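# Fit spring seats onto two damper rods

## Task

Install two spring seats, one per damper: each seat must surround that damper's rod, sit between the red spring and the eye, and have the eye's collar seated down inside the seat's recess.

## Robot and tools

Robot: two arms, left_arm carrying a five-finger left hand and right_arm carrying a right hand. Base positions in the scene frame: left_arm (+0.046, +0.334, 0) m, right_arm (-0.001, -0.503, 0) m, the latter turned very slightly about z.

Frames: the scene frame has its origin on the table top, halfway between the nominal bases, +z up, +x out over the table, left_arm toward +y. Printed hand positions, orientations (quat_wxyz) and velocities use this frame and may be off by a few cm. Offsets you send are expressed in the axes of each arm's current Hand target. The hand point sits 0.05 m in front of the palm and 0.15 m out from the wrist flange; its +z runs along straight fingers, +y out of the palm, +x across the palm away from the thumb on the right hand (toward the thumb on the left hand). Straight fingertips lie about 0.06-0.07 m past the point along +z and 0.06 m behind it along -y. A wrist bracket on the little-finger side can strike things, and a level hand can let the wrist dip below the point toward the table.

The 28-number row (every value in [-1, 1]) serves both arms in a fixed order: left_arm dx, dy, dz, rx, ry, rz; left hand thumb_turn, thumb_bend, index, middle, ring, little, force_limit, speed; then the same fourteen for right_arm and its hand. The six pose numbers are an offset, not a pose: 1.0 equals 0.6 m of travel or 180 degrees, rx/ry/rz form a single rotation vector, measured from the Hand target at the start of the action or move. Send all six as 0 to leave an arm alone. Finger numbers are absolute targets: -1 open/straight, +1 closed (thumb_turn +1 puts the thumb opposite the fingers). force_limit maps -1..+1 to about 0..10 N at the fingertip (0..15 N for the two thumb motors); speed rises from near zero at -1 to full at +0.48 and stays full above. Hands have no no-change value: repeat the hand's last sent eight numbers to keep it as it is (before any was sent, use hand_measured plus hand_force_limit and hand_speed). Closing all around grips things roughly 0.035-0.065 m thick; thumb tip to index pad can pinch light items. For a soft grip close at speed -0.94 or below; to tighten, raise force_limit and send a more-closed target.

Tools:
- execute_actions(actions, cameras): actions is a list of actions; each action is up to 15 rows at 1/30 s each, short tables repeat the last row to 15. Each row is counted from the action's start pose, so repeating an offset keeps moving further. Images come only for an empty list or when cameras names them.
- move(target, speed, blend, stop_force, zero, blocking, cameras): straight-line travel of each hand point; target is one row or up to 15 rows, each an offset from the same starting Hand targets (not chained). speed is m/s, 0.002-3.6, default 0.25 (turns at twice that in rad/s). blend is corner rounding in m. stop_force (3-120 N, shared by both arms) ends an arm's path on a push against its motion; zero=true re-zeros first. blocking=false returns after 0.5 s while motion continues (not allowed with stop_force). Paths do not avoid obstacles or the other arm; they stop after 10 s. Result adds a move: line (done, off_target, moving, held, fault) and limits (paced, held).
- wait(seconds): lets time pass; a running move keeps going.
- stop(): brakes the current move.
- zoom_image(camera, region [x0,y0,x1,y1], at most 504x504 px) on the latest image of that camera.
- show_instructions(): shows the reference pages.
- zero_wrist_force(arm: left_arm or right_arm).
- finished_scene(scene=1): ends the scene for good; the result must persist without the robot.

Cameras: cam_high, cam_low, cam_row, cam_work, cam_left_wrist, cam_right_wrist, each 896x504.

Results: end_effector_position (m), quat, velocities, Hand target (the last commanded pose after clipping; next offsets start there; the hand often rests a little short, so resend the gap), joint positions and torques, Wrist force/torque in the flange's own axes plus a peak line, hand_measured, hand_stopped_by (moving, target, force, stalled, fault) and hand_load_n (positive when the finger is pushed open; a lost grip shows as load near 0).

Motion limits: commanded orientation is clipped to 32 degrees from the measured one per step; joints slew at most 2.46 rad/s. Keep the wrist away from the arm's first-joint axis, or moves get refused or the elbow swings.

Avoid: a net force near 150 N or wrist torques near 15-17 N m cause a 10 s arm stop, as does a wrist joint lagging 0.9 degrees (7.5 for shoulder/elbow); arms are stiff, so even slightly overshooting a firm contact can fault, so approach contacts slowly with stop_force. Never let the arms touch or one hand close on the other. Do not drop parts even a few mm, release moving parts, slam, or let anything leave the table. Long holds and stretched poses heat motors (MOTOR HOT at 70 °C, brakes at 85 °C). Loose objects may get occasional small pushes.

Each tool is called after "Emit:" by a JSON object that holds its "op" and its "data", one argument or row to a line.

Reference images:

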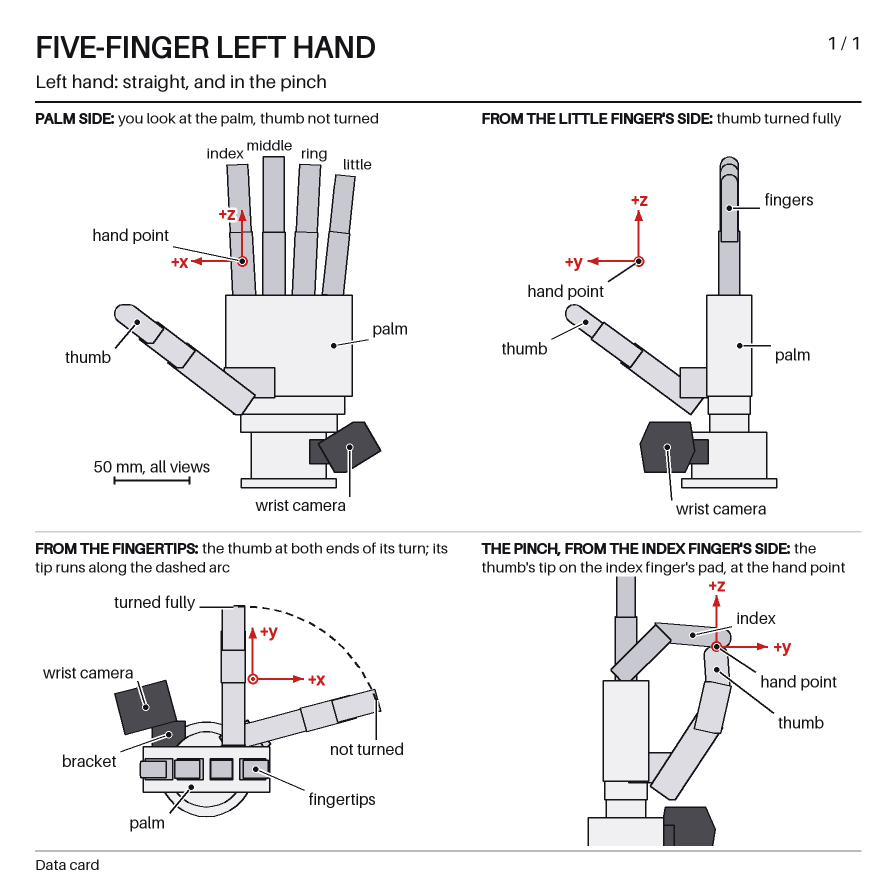

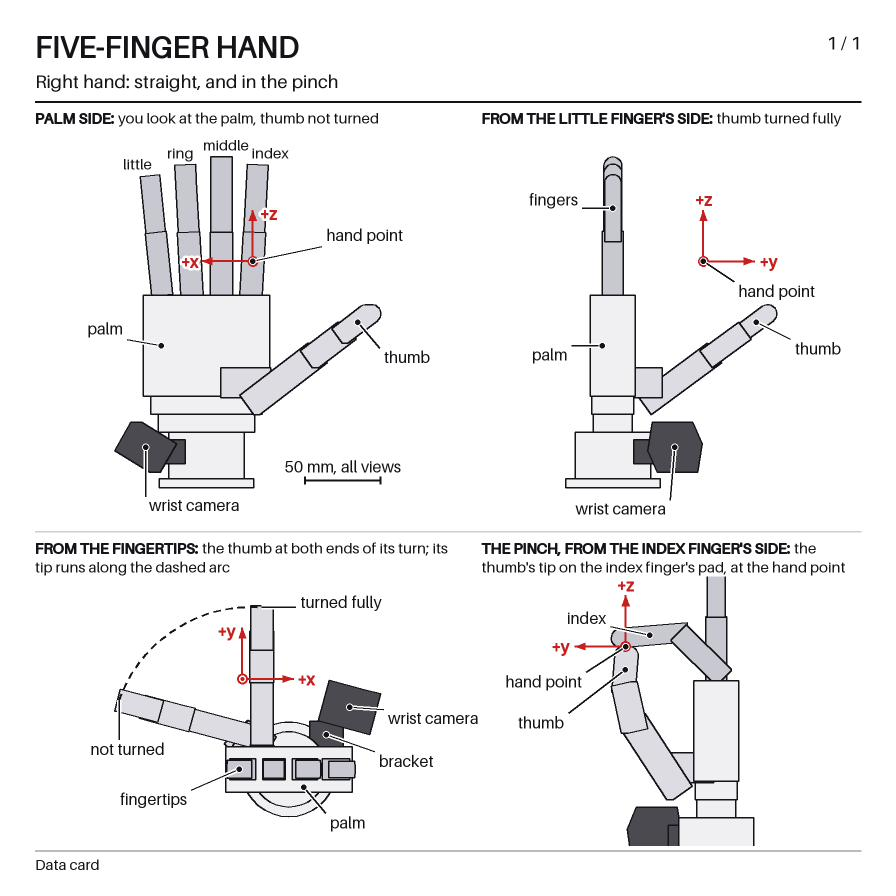

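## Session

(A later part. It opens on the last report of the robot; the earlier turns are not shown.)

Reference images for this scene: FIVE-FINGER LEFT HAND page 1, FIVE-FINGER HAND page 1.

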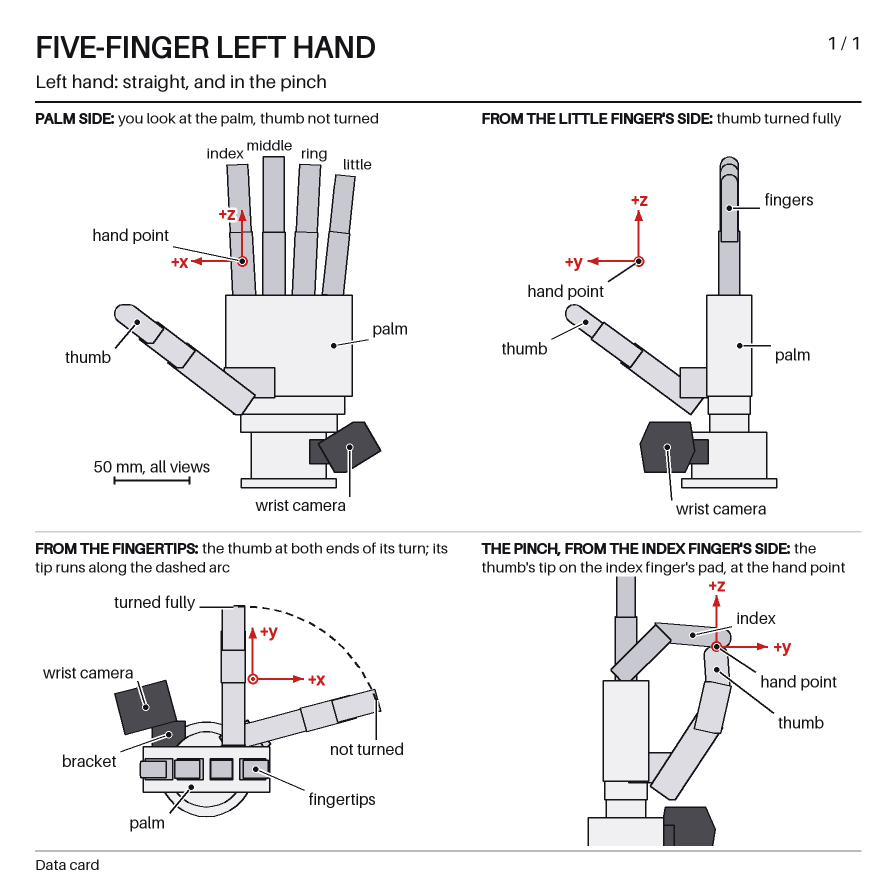

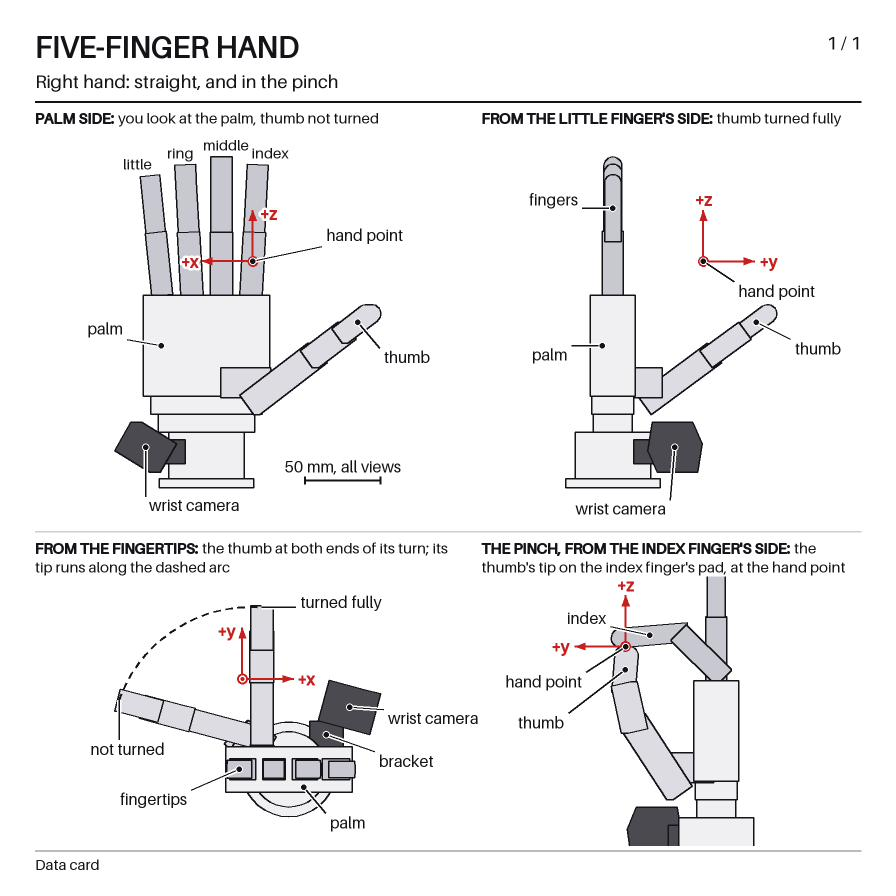

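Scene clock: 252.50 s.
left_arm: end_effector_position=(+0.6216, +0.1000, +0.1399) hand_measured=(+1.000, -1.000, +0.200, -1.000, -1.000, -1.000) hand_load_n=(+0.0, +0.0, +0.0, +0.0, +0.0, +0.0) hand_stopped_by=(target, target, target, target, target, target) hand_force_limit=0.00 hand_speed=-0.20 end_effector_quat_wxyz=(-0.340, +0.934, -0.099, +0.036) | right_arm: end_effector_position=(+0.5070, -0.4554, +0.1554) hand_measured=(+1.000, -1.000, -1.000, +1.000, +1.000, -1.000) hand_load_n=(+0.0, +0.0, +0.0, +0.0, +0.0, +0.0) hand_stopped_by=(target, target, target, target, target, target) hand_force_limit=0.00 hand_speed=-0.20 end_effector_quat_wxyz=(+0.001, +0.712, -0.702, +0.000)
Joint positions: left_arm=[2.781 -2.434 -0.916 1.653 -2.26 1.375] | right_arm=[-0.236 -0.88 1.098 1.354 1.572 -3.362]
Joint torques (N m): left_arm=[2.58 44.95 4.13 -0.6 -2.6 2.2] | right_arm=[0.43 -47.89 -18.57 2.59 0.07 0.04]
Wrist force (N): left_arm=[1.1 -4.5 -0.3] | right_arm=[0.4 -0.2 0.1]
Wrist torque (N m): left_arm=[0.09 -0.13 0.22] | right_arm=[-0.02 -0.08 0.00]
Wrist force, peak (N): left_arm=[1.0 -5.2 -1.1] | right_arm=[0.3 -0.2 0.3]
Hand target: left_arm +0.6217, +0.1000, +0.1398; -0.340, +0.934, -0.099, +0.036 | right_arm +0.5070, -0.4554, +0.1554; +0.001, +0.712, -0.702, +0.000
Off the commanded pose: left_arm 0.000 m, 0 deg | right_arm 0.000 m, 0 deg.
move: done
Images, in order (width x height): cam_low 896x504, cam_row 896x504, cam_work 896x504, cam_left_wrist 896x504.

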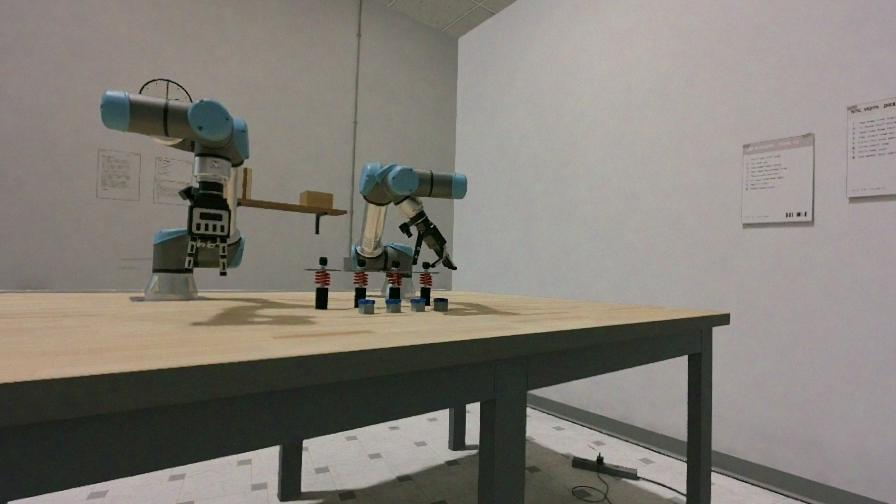

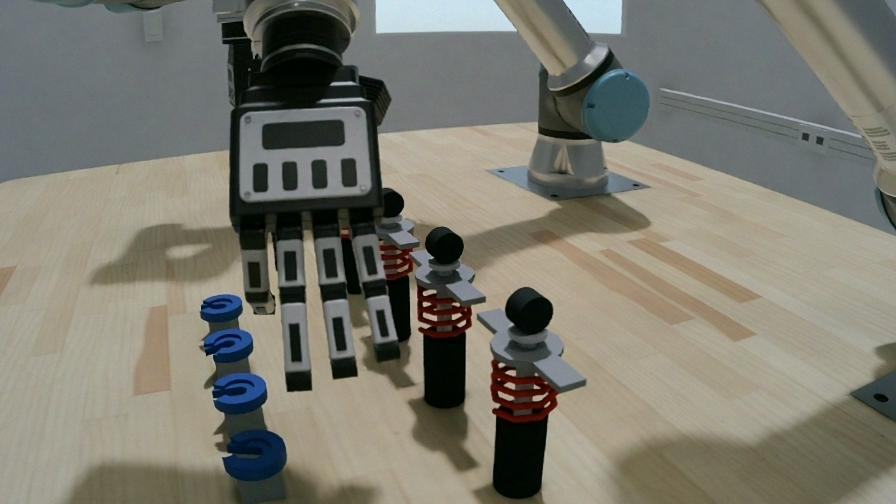

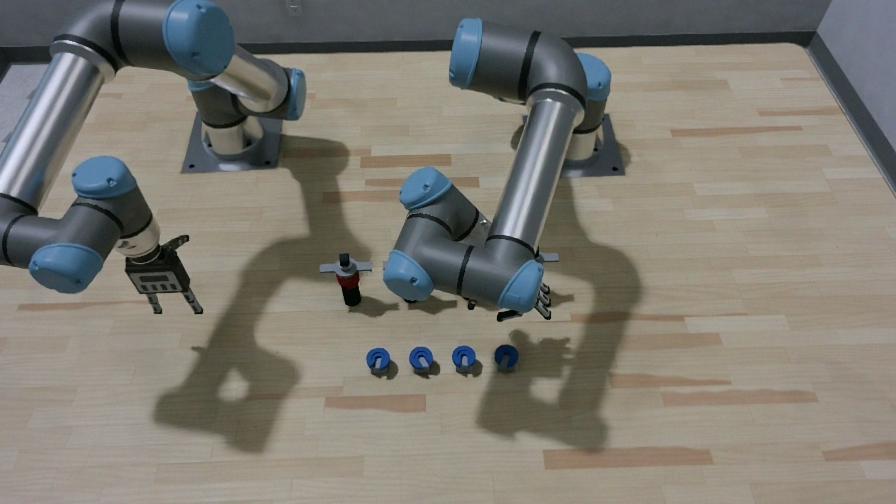

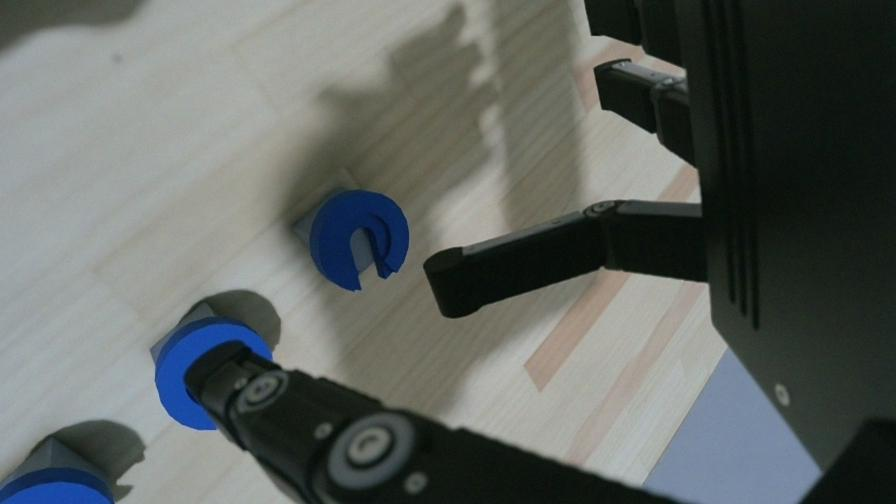

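Emit:
{"op": "move", "data": {
  "target": [0.0432, 0.0435, 0.1008, 0, 0, 0, 1, -1, 0.0, -1, -1, -1, 0, -0.2, 0, 0, 0, 0, 0, 0, 1, -1, -1, 1, 1, -1, 0, -0.2],
  "speed": 0.15,
  "cameras": ["cam_work", "cam_left_wrist", "cam_row", "cam_low"]
}}

Scene clock: 276.20 s.
left_arm: end_effector_position=(+0.6509, +0.1131, +0.0769) hand_measured=(+1.000, -1.000, +0.000, -1.000, -1.000, -1.000) hand_load_n=(+0.0, +0.0, +0.5, +0.0, +0.0, +0.0) hand_stopped_by=(target, target, target, target, target, target) hand_force_limit=0.00 hand_speed=-0.20 end_effector_quat_wxyz=(-0.340, +0.934, -0.099, +0.036) | right_arm: end_effector_position=(+0.5070, -0.4554, +0.1554) hand_measured=(+1.000, -1.000, -1.000, +1.000, +1.000, -1.000) hand_load_n=(+0.0, +0.0, +0.0, +0.0, +0.0, +0.0) hand_stopped_by=(target, target, target, target, target, target) hand_force_limit=0.00 hand_speed=-0.20 end_effector_quat_wxyz=(+0.001, +0.712, -0.702, +0.000)
Joint positions: left_arm=[2.816 -2.531 -0.89 1.754 -2.264 1.421] | right_arm=[-0.236 -0.88 1.098 1.354 1.572 -3.362]
Joint torques (N m): left_arm=[8.17 47.65 30.3 -0.61 -3.99 2.2] | right_arm=[-0.02 -47.83 -18.72 2.61 0.39 0.19]
Wrist force (N): left_arm=[1.1 -4.5 -0.5] | right_arm=[0.2 0.0 0.2]
Wrist torque (N m): left_arm=[0.09 -0.11 0.28] | right_arm=[0.00 -0.04 0.00]
Wrist force, peak (N): left_arm=[1.0 -4.9 -1.1] | right_arm=[-0.2 -0.4 0.2]
Hand target: left_arm +0.6510, +0.1131, +0.0767; -0.340, +0.934, -0.099, +0.036 | right_arm +0.5070, -0.4554, +0.1554; +0.001, +0.712, -0.702, +0.000
Off the commanded pose: left_arm 0.000 m, 0 deg | right_arm 0.000 m, 0 deg.
move: done
Images, in order (width x height): cam_low 896x504, cam_row 896x504, cam_work 896x504, cam_left_wrist 896x504.

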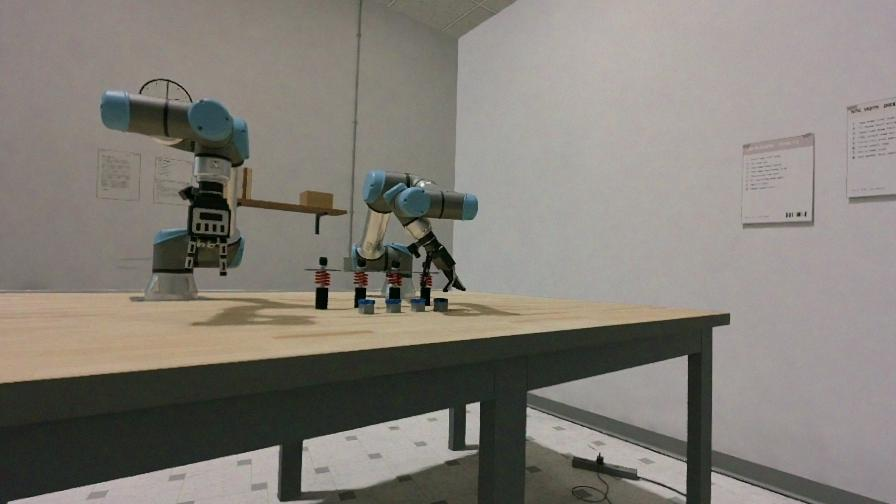

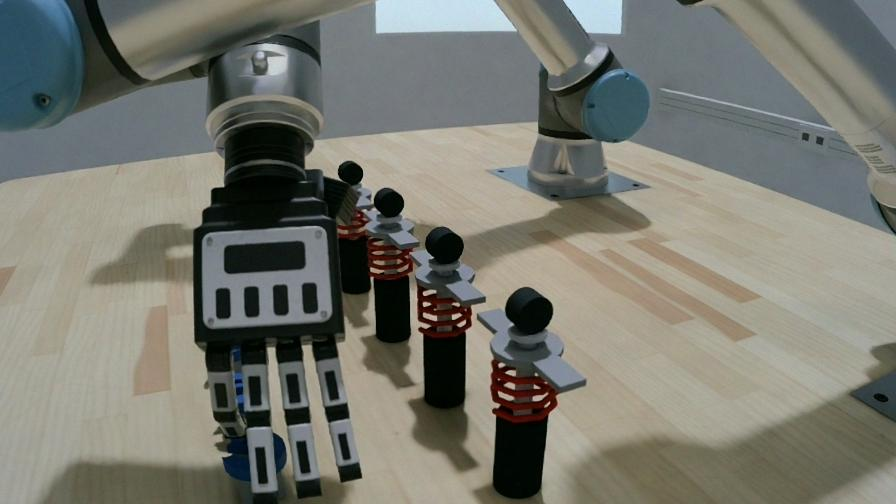

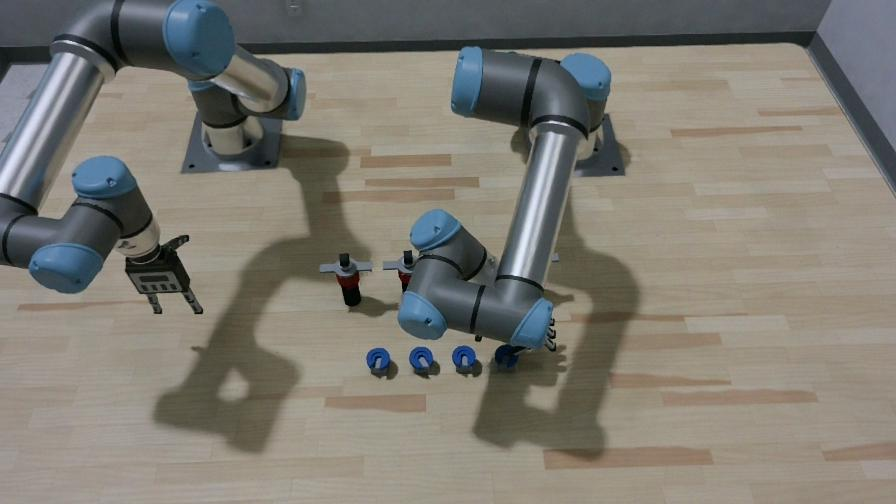

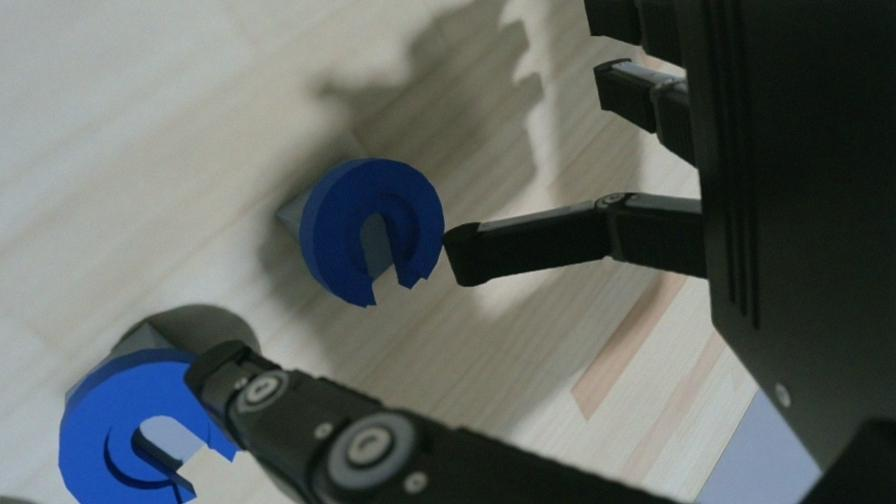

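Emit:
{"op": "move", "data": {
  "target": [-0.0108, -0.0328, 0.0275, 0, 0, 0, 1, -1, 0.0, -1, -1, -1, 0, -0.2, 0, 0, 0, 0, 0, 0, 1, -1, -1, 1, 1, -1, 0, -0.2],
  "speed": 0.15,
  "cameras": ["cam_left_wrist", "cam_row"]
}}

Scene clock: 288.20 s.
left_arm: end_effector_position=(+0.6500, +0.1394, +0.0767) hand_measured=(+1.000, -1.000, +0.000, -1.000, -1.000, -1.000) hand_load_n=(+0.0, +0.0, +0.0, +0.0, +0.0, +0.0) hand_stopped_by=(target, target, target, target, target, target) hand_force_limit=0.00 hand_speed=-0.20 end_effector_quat_wxyz=(-0.340, +0.934, -0.099, +0.036) end_effector_velocity=(+0.000, +0.001, -0.001) end_effector_angular_velocity=(+0.000, -0.001, +0.000) | right_arm: end_effector_position=(+0.5070, -0.4554, +0.1554) hand_measured=(+1.000, -1.000, -1.000, +1.000, +1.000, -1.000) hand_load_n=(+0.0, +0.0, +0.0, +0.0, +0.0, +0.0) hand_stopped_by=(target, target, target, target, target, target) hand_force_limit=0.00 hand_speed=-0.20 end_effector_quat_wxyz=(+0.001, +0.712, -0.702, +0.000)
Joint positions: left_arm=[2.857 -2.49 -0.961 1.817 -2.267 1.473] | right_arm=[-0.236 -0.88 1.098 1.354 1.572 -3.362]
Joint velocities: left_arm=[0.002 0.001 -0.003 0.005 0 0.003] | right_arm=[within noise]
Joint torques (N m): left_arm=[7.72 65.82 2.69 -0.55 -2.24 2.3] | right_arm=[-0.2 -47.63 -19.23 2.48 0.22 0.19]
Wrist force (N): left_arm=[1.6 -4.6 -0.5] | right_arm=[0.2 0.0 0.1]
Wrist torque (N m): left_arm=[0.05 -0.23 0.29] | right_arm=[0.00 -0.05 0.00]
Wrist force, peak (N): left_arm=[1.5 -5.0 -0.4] | right_arm=[0.1 -0.3 0.3]
Hand target: left_arm +0.6500, +0.1395, +0.0767; -0.340, +0.934, -0.099, +0.036 | right_arm +0.5070, -0.4554, +0.1554; +0.001, +0.712, -0.702, +0.000
Off the commanded pose: left_arm 0.000 m, 0 deg | right_arm 0.000 m, 0 deg.
move: done
Images, in order (width x height): cam_row 896x504, cam_left_wrist 896x504.

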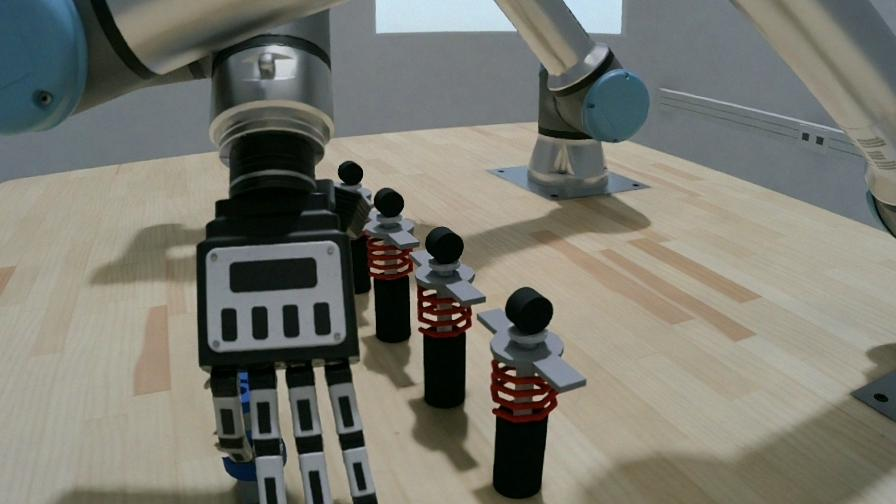

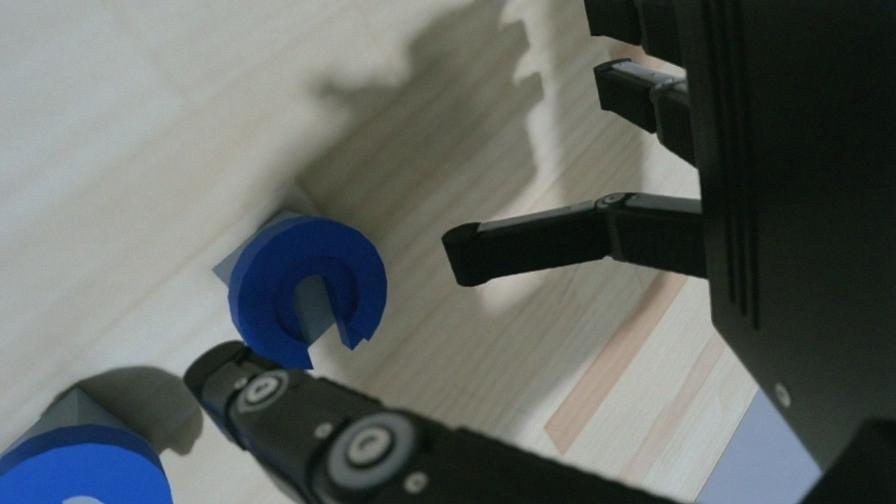

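Emit:
{"op": "move", "data": {
  "target": [0, 0.0236, 0.0281, 0, 0, 0, 1, -1, 0.0, -1, -1, -1, 0, -0.2, 0, 0, 0, 0, 0, 0, 1, -1, -1, 1, 1, -1, 0, -0.2],
  "speed": 0.1,
  "cameras": ["cam_left_wrist", "cam_row", "cam_low"]
}}

Scene clock: 293.13 s.
left_arm: end_effector_position=(+0.6500, +0.1395, +0.0549) hand_measured=(+1.000, -1.000, +0.000, -1.000, -1.000, -1.000) hand_load_n=(+0.0, +0.0, +0.0, +0.0, +0.0, +0.0) hand_stopped_by=(target, target, target, target, target, target) hand_force_limit=0.00 hand_speed=-0.20 end_effector_quat_wxyz=(-0.340, +0.934, -0.099, +0.036) | right_arm: end_effector_position=(+0.5070, -0.4554, +0.1554) hand_measured=(+1.000, -1.000, -1.000, +1.000, +1.000, -1.000) hand_load_n=(+0.0, +0.0, +0.0, +0.0, +0.0, +0.0) hand_stopped_by=(target, target, target, target, target, target) hand_force_limit=0.00 hand_speed=-0.20 end_effector_quat_wxyz=(+0.001, +0.712, -0.702, +0.000)
Joint positions: left_arm=[2.857 -2.509 -0.982 1.858 -2.267 1.473] | right_arm=[-0.236 -0.88 1.098 1.354 1.572 -3.362]
Joint torques (N m): left_arm=[6.94 46.59 3.96 -0.41 0.77 -0.47] | right_arm=[0.29 -47.45 -18.93 2.62 0.28 0.09]
Wrist force (N): left_arm=[1.5 -4.8 -0.6] | right_arm=[0.0 -0.3 0.3]
Wrist torque (N m): left_arm=[0.04 -0.23 0.31] | right_arm=[-0.05 -0.04 0.00]
Wrist force, peak (N): left_arm=[1.7 -5.2 -1.0] | right_arm=[0.4 -0.2 0.1]
Hand target: left_arm +0.6500, +0.1395, +0.0547; -0.340, +0.934, -0.099, +0.036 | right_arm +0.5070, -0.4554, +0.1554; +0.001, +0.712, -0.702, +0.000
Off the commanded pose: left_arm 0.000 m, 0 deg | right_arm 0.000 m, 0 deg.
move: done
Images, in order (width x height): cam_low 896x504, cam_row 896x504, cam_left_wrist 896x504.

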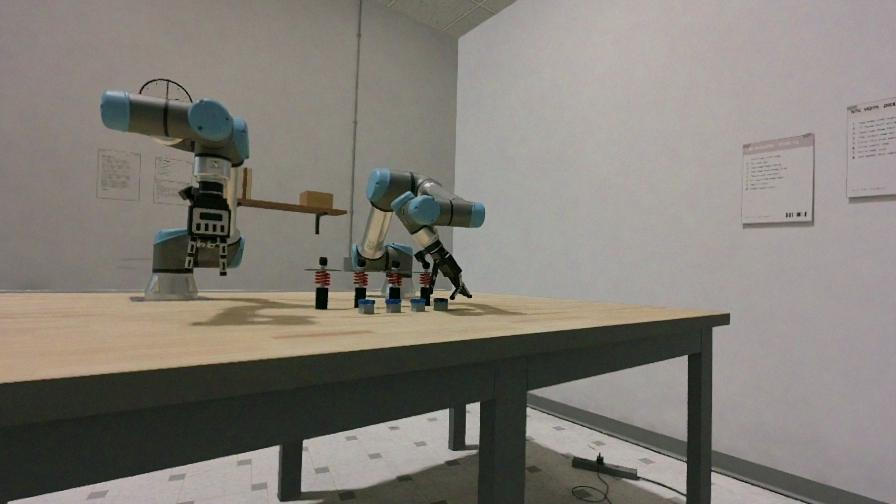

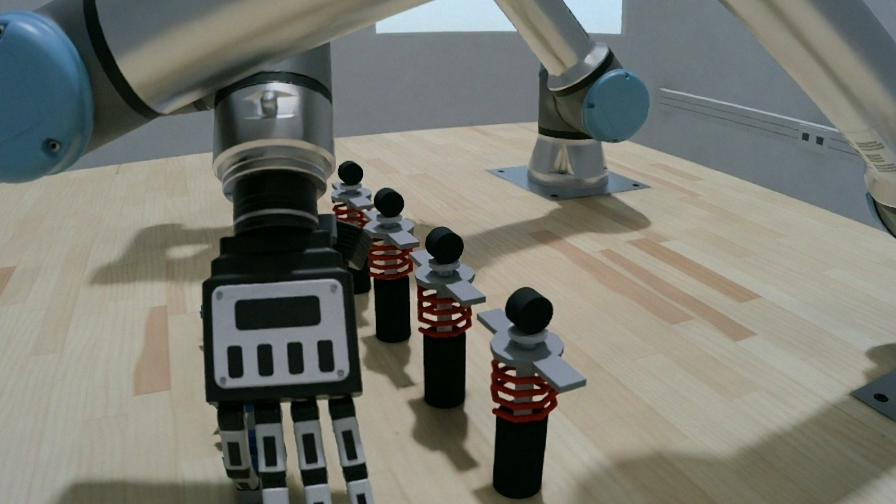

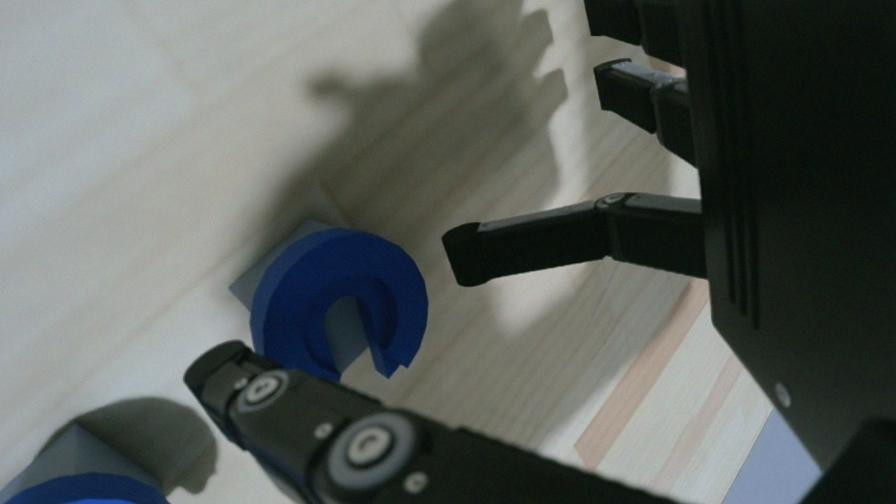

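Emit:
{"op": "move", "data": {
  "target": [-0.0057, 0.009, 0.0158, 0, 0, 0, 1, -1, 0.0, -1, -1, -1, 0, -0.2, 0, 0, 0, 0, 0, 0, 1, -1, -1, 1, 1, -1, 0, -0.2],
  "speed": 0.05,
  "cameras": ["cam_left_wrist", "cam_row", "cam_low"]
}}

Emit:
{"op": "zoom_image", "data": {
  "camera": "cam_low",
  "region": [380, 230, 500, 330]
}}

Scene clock: 298.90 s.
left_arm: end_effector_position=(+0.6471, +0.1422, +0.0441) hand_measured=(+1.000, -1.000, +0.000, -1.000, -1.000, -1.000) hand_load_n=(+0.0, +0.0, +0.0, +0.0, +0.0, +0.0) hand_stopped_by=(target, target, target, target, target, target) hand_force_limit=0.00 hand_speed=-0.20 end_effector_quat_wxyz=(-0.340, +0.934, -0.099, +0.036) | right_arm: end_effector_position=(+0.5070, -0.4554, +0.1554) hand_measured=(+1.000, -1.000, -1.000, +1.000, +1.000, -1.000) hand_load_n=(+0.0, +0.0, +0.0, +0.0, +0.0, +0.0) hand_stopped_by=(target, target, target, target, target, target) hand_force_limit=0.00 hand_speed=-0.20 end_effector_quat_wxyz=(+0.001, +0.712, -0.702, +0.000)
Joint positions: left_arm=[2.86 -2.51 -1.01 1.889 -2.267 1.477] | right_arm=[-0.236 -0.88 1.098 1.354 1.572 -3.362]
Joint torques (N m): left_arm=[8.01 52.35 2.55 -0.5 -4.11 2.23] | right_arm=[0.71 -47.22 -19.7 2.65 0.31 0.32]
Wrist force (N): left_arm=[1.4 -4.9 -0.6] | right_arm=[-0.2 -0.1 0.1]
Wrist torque (N m): left_arm=[0.03 -0.22 0.31] | right_arm=[0.00 0.00 -0.02]
Wrist force, peak (N): left_arm=[1.8 -4.9 -0.6] | right_arm=[0.0 -0.2 0.4]
Hand target: left_arm +0.6471, +0.1422, +0.0440; -0.340, +0.934, -0.099, +0.036 | right_arm +0.5070, -0.4554, +0.1554; +0.001, +0.712, -0.702, +0.000
Off the commanded pose: left_arm 0.000 m, 0 deg | right_arm 0.000 m, 0 deg.
move: done
Images, in order (width x height): cam_low 896x504, cam_row 896x504, cam_left_wrist 896x504.

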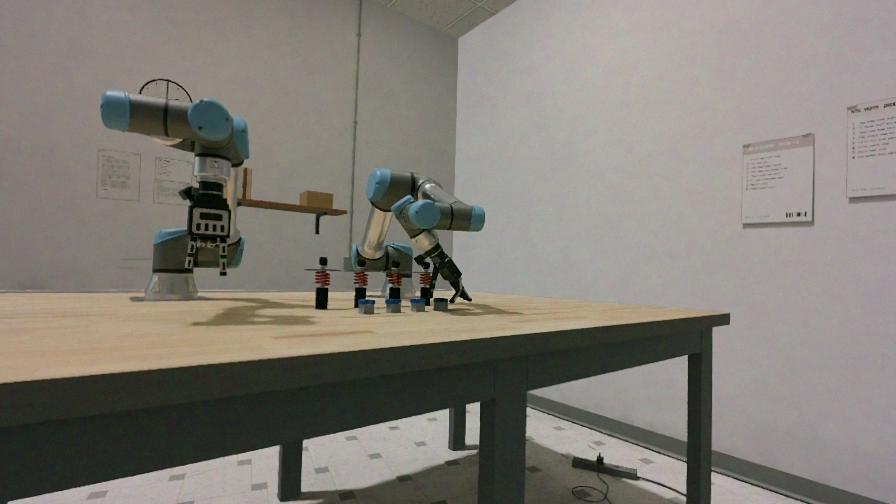

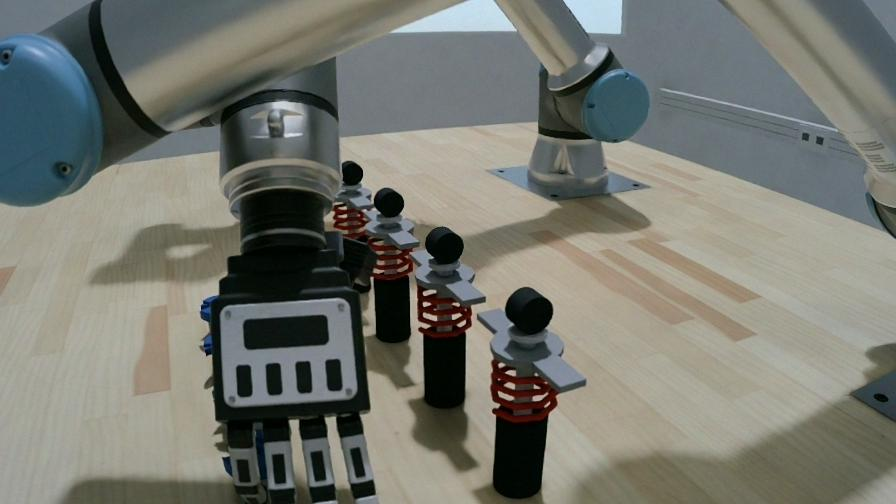

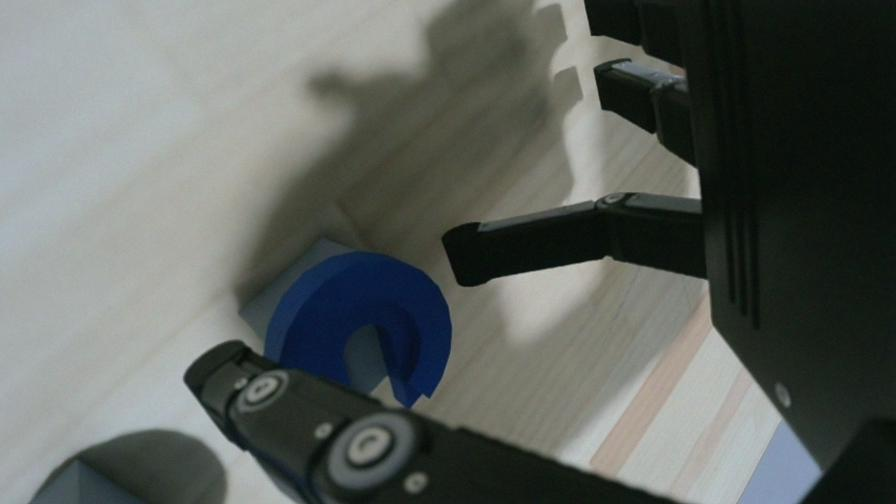

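Scaled by 4.200.

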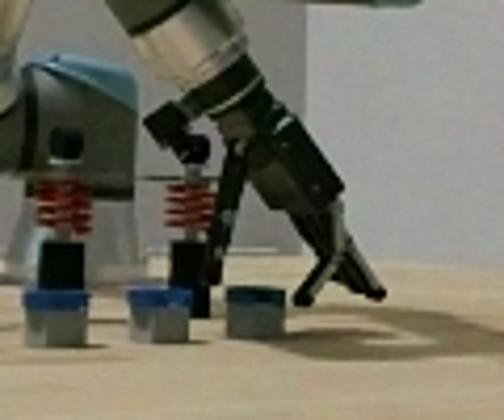

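Emit:
{"op": "move", "data": {
  "target": [0, 0, 0, 0, 0, 0, 1, -1, 0.2, -1, -1, -1, -0.5, -0.9, 0, 0, 0, 0, 0, 0, 1, -1, -1, 1, 1, -1, 0, -0.2],
  "speed": 0.05,
  "cameras": ["cam_left_wrist", "cam_low"]
}}

Emit:
{"op": "zoom_image", "data": {
  "camera": "cam_low",
  "region": [420, 270, 480, 320]
}}

Scene clock: 305.27 s.
left_arm: end_effector_position=(+0.6471, +0.1422, +0.0440) hand_measured=(+1.000, -1.000, +0.200, -1.000, -1.000, -1.000) hand_load_n=(+0.0, +0.0, +0.0, +0.0, +0.0, +0.0) hand_stopped_by=(target, target, target, target, target, target) hand_force_limit=-0.50 hand_speed=-0.90 end_effector_quat_wxyz=(-0.340, +0.934, -0.099, +0.036) | right_arm: end_effector_position=(+0.5070, -0.4554, +0.1554) hand_measured=(+1.000, -1.000, -1.000, +1.000, +1.000, -1.000) hand_load_n=(+0.0, +0.0, +0.0, +0.0, +0.0, +0.0) hand_stopped_by=(target, target, target, target, target, target) hand_force_limit=0.00 hand_speed=-0.20 end_effector_quat_wxyz=(+0.001, +0.712, -0.702, +0.000)
Joint positions: left_arm=[2.86 -2.51 -1.01 1.889 -2.267 1.477] | right_arm=[-0.236 -0.88 1.098 1.354 1.572 -3.362]
Joint torques (N m): left_arm=[7.59 66.85 3.72 -0.63 -3.94 2.3] | right_arm=[0.71 -47.53 -19.37 2.65 0.48 0.32]
Wrist force (N): left_arm=[1.5 -4.7 -0.6] | right_arm=[-0.1 -0.2 0.2]
Wrist torque (N m): left_arm=[0.07 -0.24 0.30] | right_arm=[-0.04 -0.02 -0.02]
Wrist force, peak (N): left_arm=[1.7 -4.9 -0.7] | right_arm=[0.3 -0.3 -0.1]
Hand target: left_arm +0.6471, +0.1422, +0.0440; -0.340, +0.934, -0.099, +0.036 | right_arm +0.5070, -0.4554, +0.1554; +0.001, +0.712, -0.702, +0.000
Off the commanded pose: left_arm 0.000 m, 0 deg | right_arm 0.000 m, 0 deg.
move: done
Images, in order (width x height): cam_low 896x504, cam_left_wrist 896x504.

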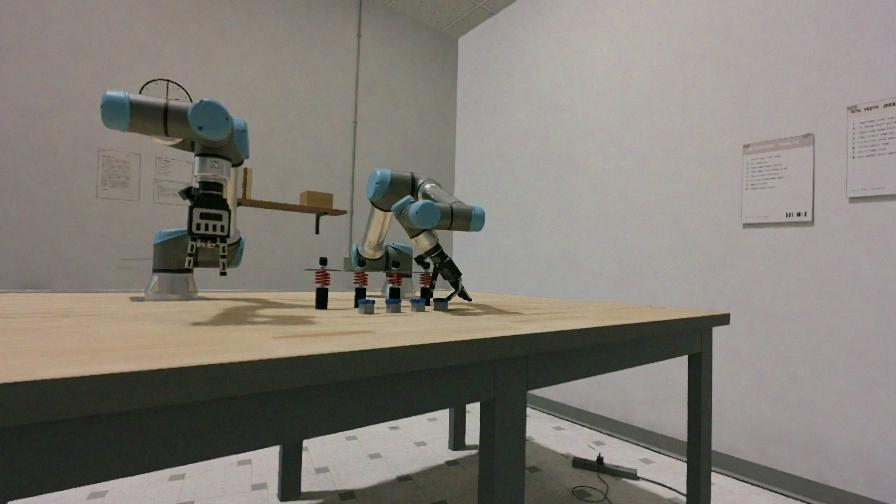

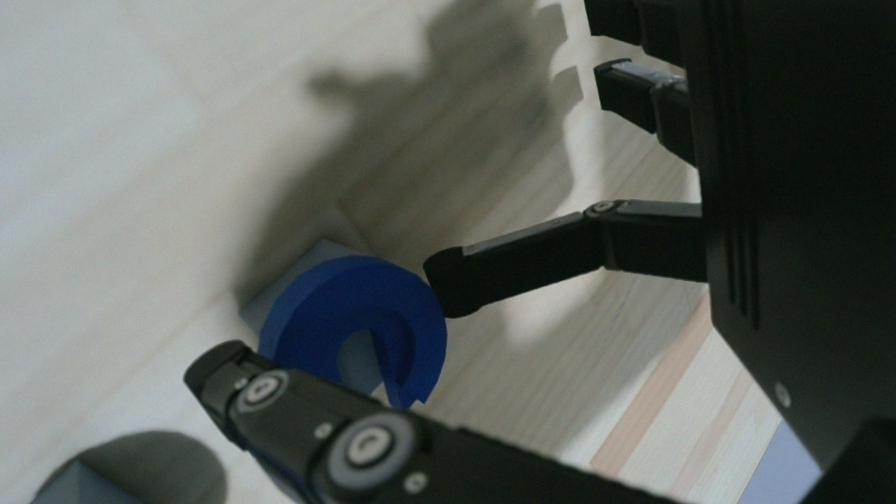

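Scaled by 8.400.

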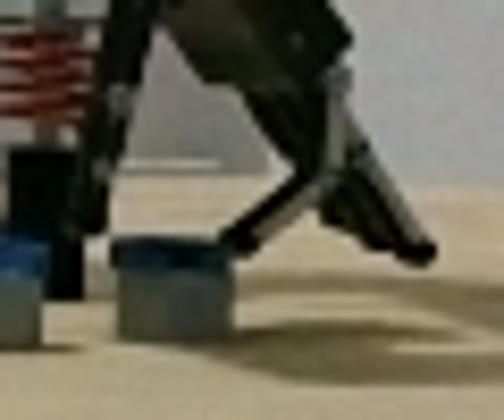

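Emit:
{"op": "move", "data": {
  "target": [
    [0, 0, 0, 0, 0, 0, 1, -1, 0.0, -1, -1, -1, -0.5, -0.6, 0, 0, 0, 0, 0, 0, 1, -1, -1, 1, 1, -1, 0, -0.2],
    [0.0009, 0.0031, -0.0026, 0.0278, 0, 0, 1, -1, 0.0, -1, -1, -1, -0.5, -0.6, 0, 0, 0, 0, 0, 0, 1, -1, -1, 1, 1, -1, 0, -0.2],
    [0.0009, 0.008, 0.003, 0.0278, 0, 0, 1, -1, 0.0, -1, -1, -1, -0.5, -0.6, 0, 0, 0, 0, 0, 0, 1, -1, -1, 1, 1, -1, 0, -0.2]
  ],
  "speed": 0.05,
  "cameras": ["cam_left_wrist", "cam_low"]
}}

Emit:
{"op": "zoom_image", "data": {
  "camera": "cam_low",
  "region": [420, 270, 480, 320]
}}

Scene clock: 320.93 s.
left_arm: end_effector_position=(+0.6471, +0.1396, +0.0398) hand_measured=(+1.000, -1.000, +0.000, -1.000, -1.000, -1.000) hand_load_n=(+0.0, +0.0, +0.0, +0.0, +0.0, +0.0) hand_stopped_by=(target, target, target, target, target, target) hand_force_limit=-0.50 hand_speed=-0.60 end_effector_quat_wxyz=(-0.381, +0.919, -0.097, +0.040) | right_arm: end_effector_position=(+0.5070, -0.4554, +0.1554) hand_measured=(+1.000, -1.000, -1.000, +1.000, +1.000, -1.000) hand_load_n=(+0.0, +0.0, +0.0, +0.0, +0.0, +0.0) hand_stopped_by=(target, target, target, target, target, target) hand_force_limit=0.00 hand_speed=-0.20 end_effector_quat_wxyz=(+0.001, +0.712, -0.702, +0.000)
Joint positions: left_arm=[2.824 -2.549 -0.989 1.859 -2.351 1.419] | right_arm=[-0.236 -0.88 1.098 1.354 1.572 -3.362]
Joint torques (N m): left_arm=[-8.72 47.99 2.6 -0.32 -4.2 -2.17] | right_arm=[-0.17 -47 -20.37 2.7 0.55 0.36]
Wrist force (N): left_arm=[0.9 -4.9 -0.4] | right_arm=[0.1 -0.3 0.2]
Wrist torque (N m): left_arm=[0.05 -0.11 0.41] | right_arm=[-0.05 -0.04 -0.01]
Wrist force, peak (N): left_arm=[1.6 -5.2 -0.3] | right_arm=[0.2 -0.3 0.3]
Hand target: left_arm +0.6471, +0.1396, +0.0395; -0.381, +0.919, -0.097, +0.040 | right_arm +0.5070, -0.4554, +0.1554; +0.001, +0.712, -0.702, +0.000
Off the commanded pose: left_arm 0.000 m, 0 deg | right_arm 0.000 m, 0 deg.
move: done
Images, in order (width x height): cam_low 896x504, cam_left_wrist 896x504.

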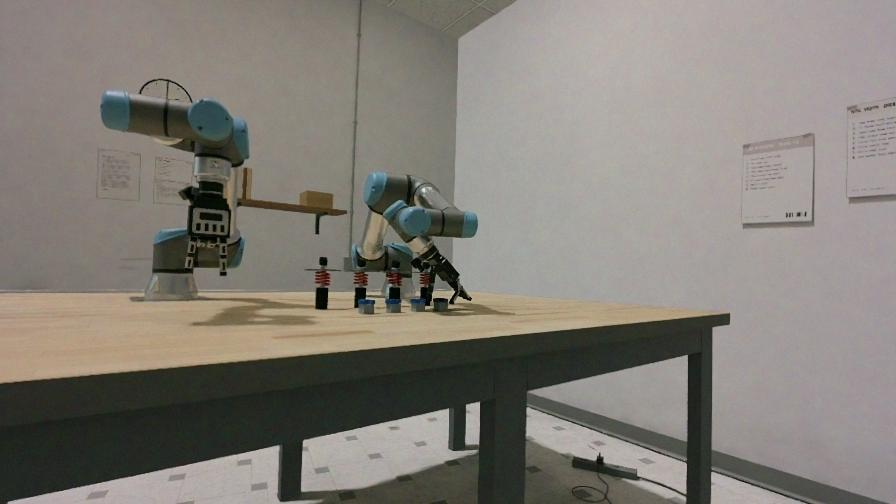

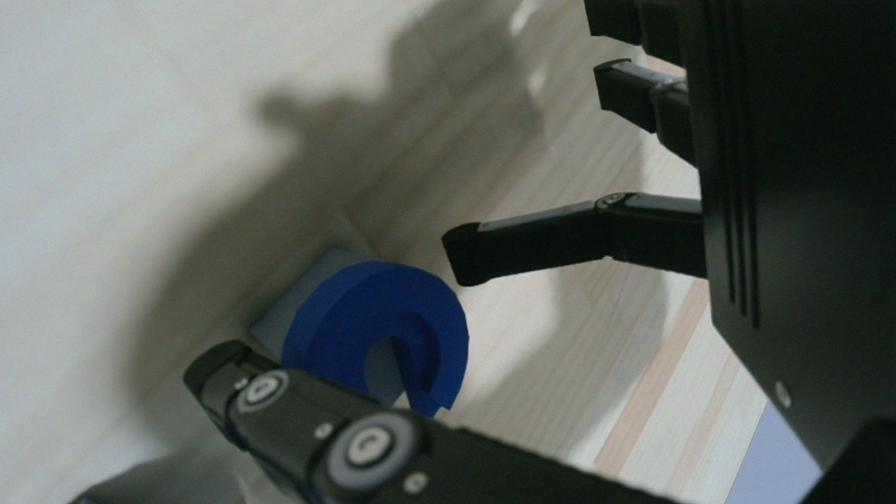

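Scaled by 8.400.

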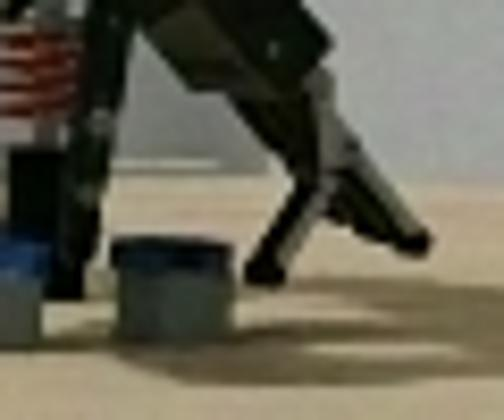

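Emit:
{"op": "move", "data": {
  "target": [0, 0, 0, 0, 0, 0, 1, -1, 0.5, -1, -1, -1, -0.5, -0.92, 0, 0, 0, 0, 0, 0, 1, -1, -1, 1, 1, -1, 0, -0.2],
  "speed": 0.05,
  "cameras": ["cam_left_wrist", "cam_low"]
}}

Emit:
{"op": "zoom_image", "data": {
  "camera": "cam_low",
  "region": [420, 270, 480, 320]
}}

Scene clock: 325.70 s.
left_arm: end_effector_position=(+0.6471, +0.1396, +0.0395) hand_measured=(+1.000, -1.000, +0.276, -1.000, -1.000, -1.000) hand_load_n=(-1.0, +0.5, +2.5, +0.0, +0.0, +0.5) hand_stopped_by=(target, target, force, target, target, target) hand_force_limit=-0.50 hand_speed=-0.92 end_effector_quat_wxyz=(-0.381, +0.919, -0.097, +0.040) | right_arm: end_effector_position=(+0.5070, -0.4554, +0.1554) hand_measured=(+1.000, -1.000, -1.000, +1.000, +1.000, -1.000) hand_load_n=(+0.0, +0.0, +0.0, +0.0, +0.0, +0.0) hand_stopped_by=(target, target, target, target, target, target) hand_force_limit=0.00 hand_speed=-0.20 end_effector_quat_wxyz=(+0.001, +0.712, -0.702, +0.000)
Joint positions: left_arm=[2.824 -2.549 -0.989 1.86 -2.351 1.419] | right_arm=[-0.236 -0.88 1.098 1.354 1.572 -3.362]
Joint torques (N m): left_arm=[-7.96 48.47 2.6 -0.57 -4.02 -1.96] | right_arm=[0.44 -47.58 -20.14 2.59 0.49 0.41]
Wrist force (N): left_arm=[1.1 -4.5 -0.3] | right_arm=[0.1 -0.2 0.0]
Wrist torque (N m): left_arm=[0.12 -0.14 0.41] | right_arm=[-0.02 -0.04 0.00]
Wrist force, peak (N): left_arm=[1.2 -5.0 -0.3] | right_arm=[0.3 -0.3 0.3]
Hand target: left_arm +0.6471, +0.1396, +0.0395; -0.381, +0.919, -0.097, +0.040 | right_arm +0.5070, -0.4554, +0.1554; +0.001, +0.712, -0.702, +0.000
Off the commanded pose: left_arm 0.000 m, 0 deg | right_arm 0.000 m, 0 deg.
move: done
Images, in order (width x height): cam_low 896x504, cam_left_wrist 896x504.

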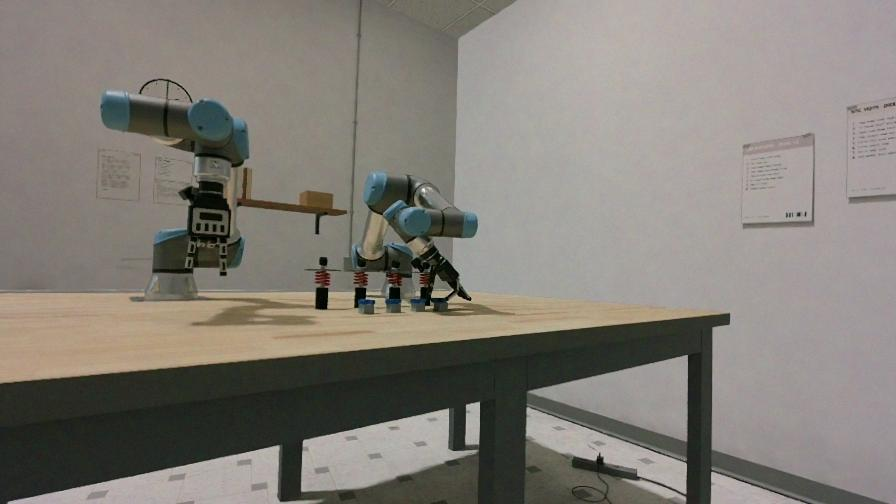

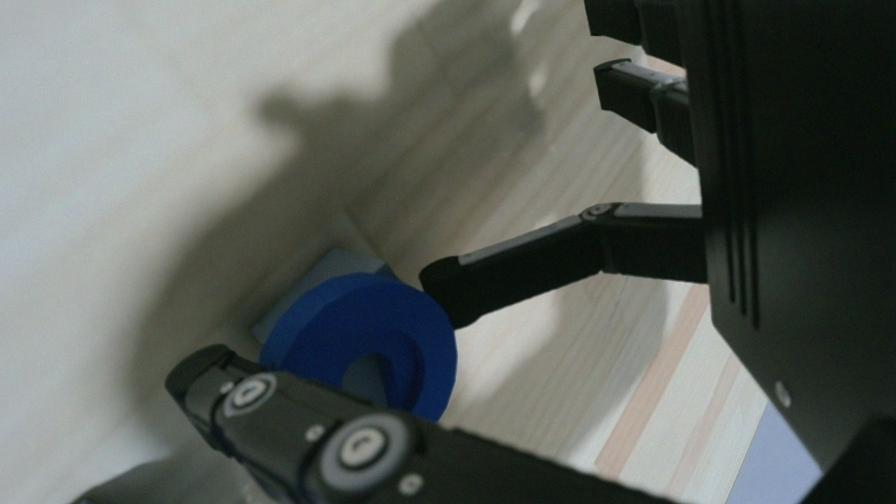

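Scaled by 8.400.

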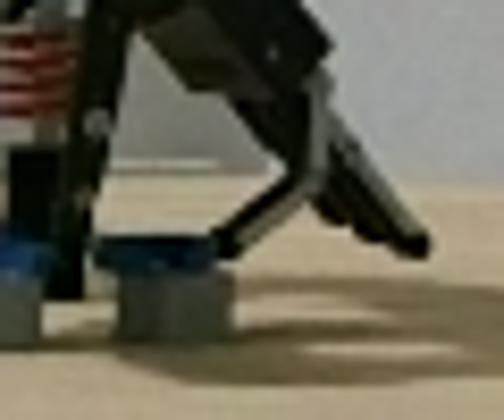

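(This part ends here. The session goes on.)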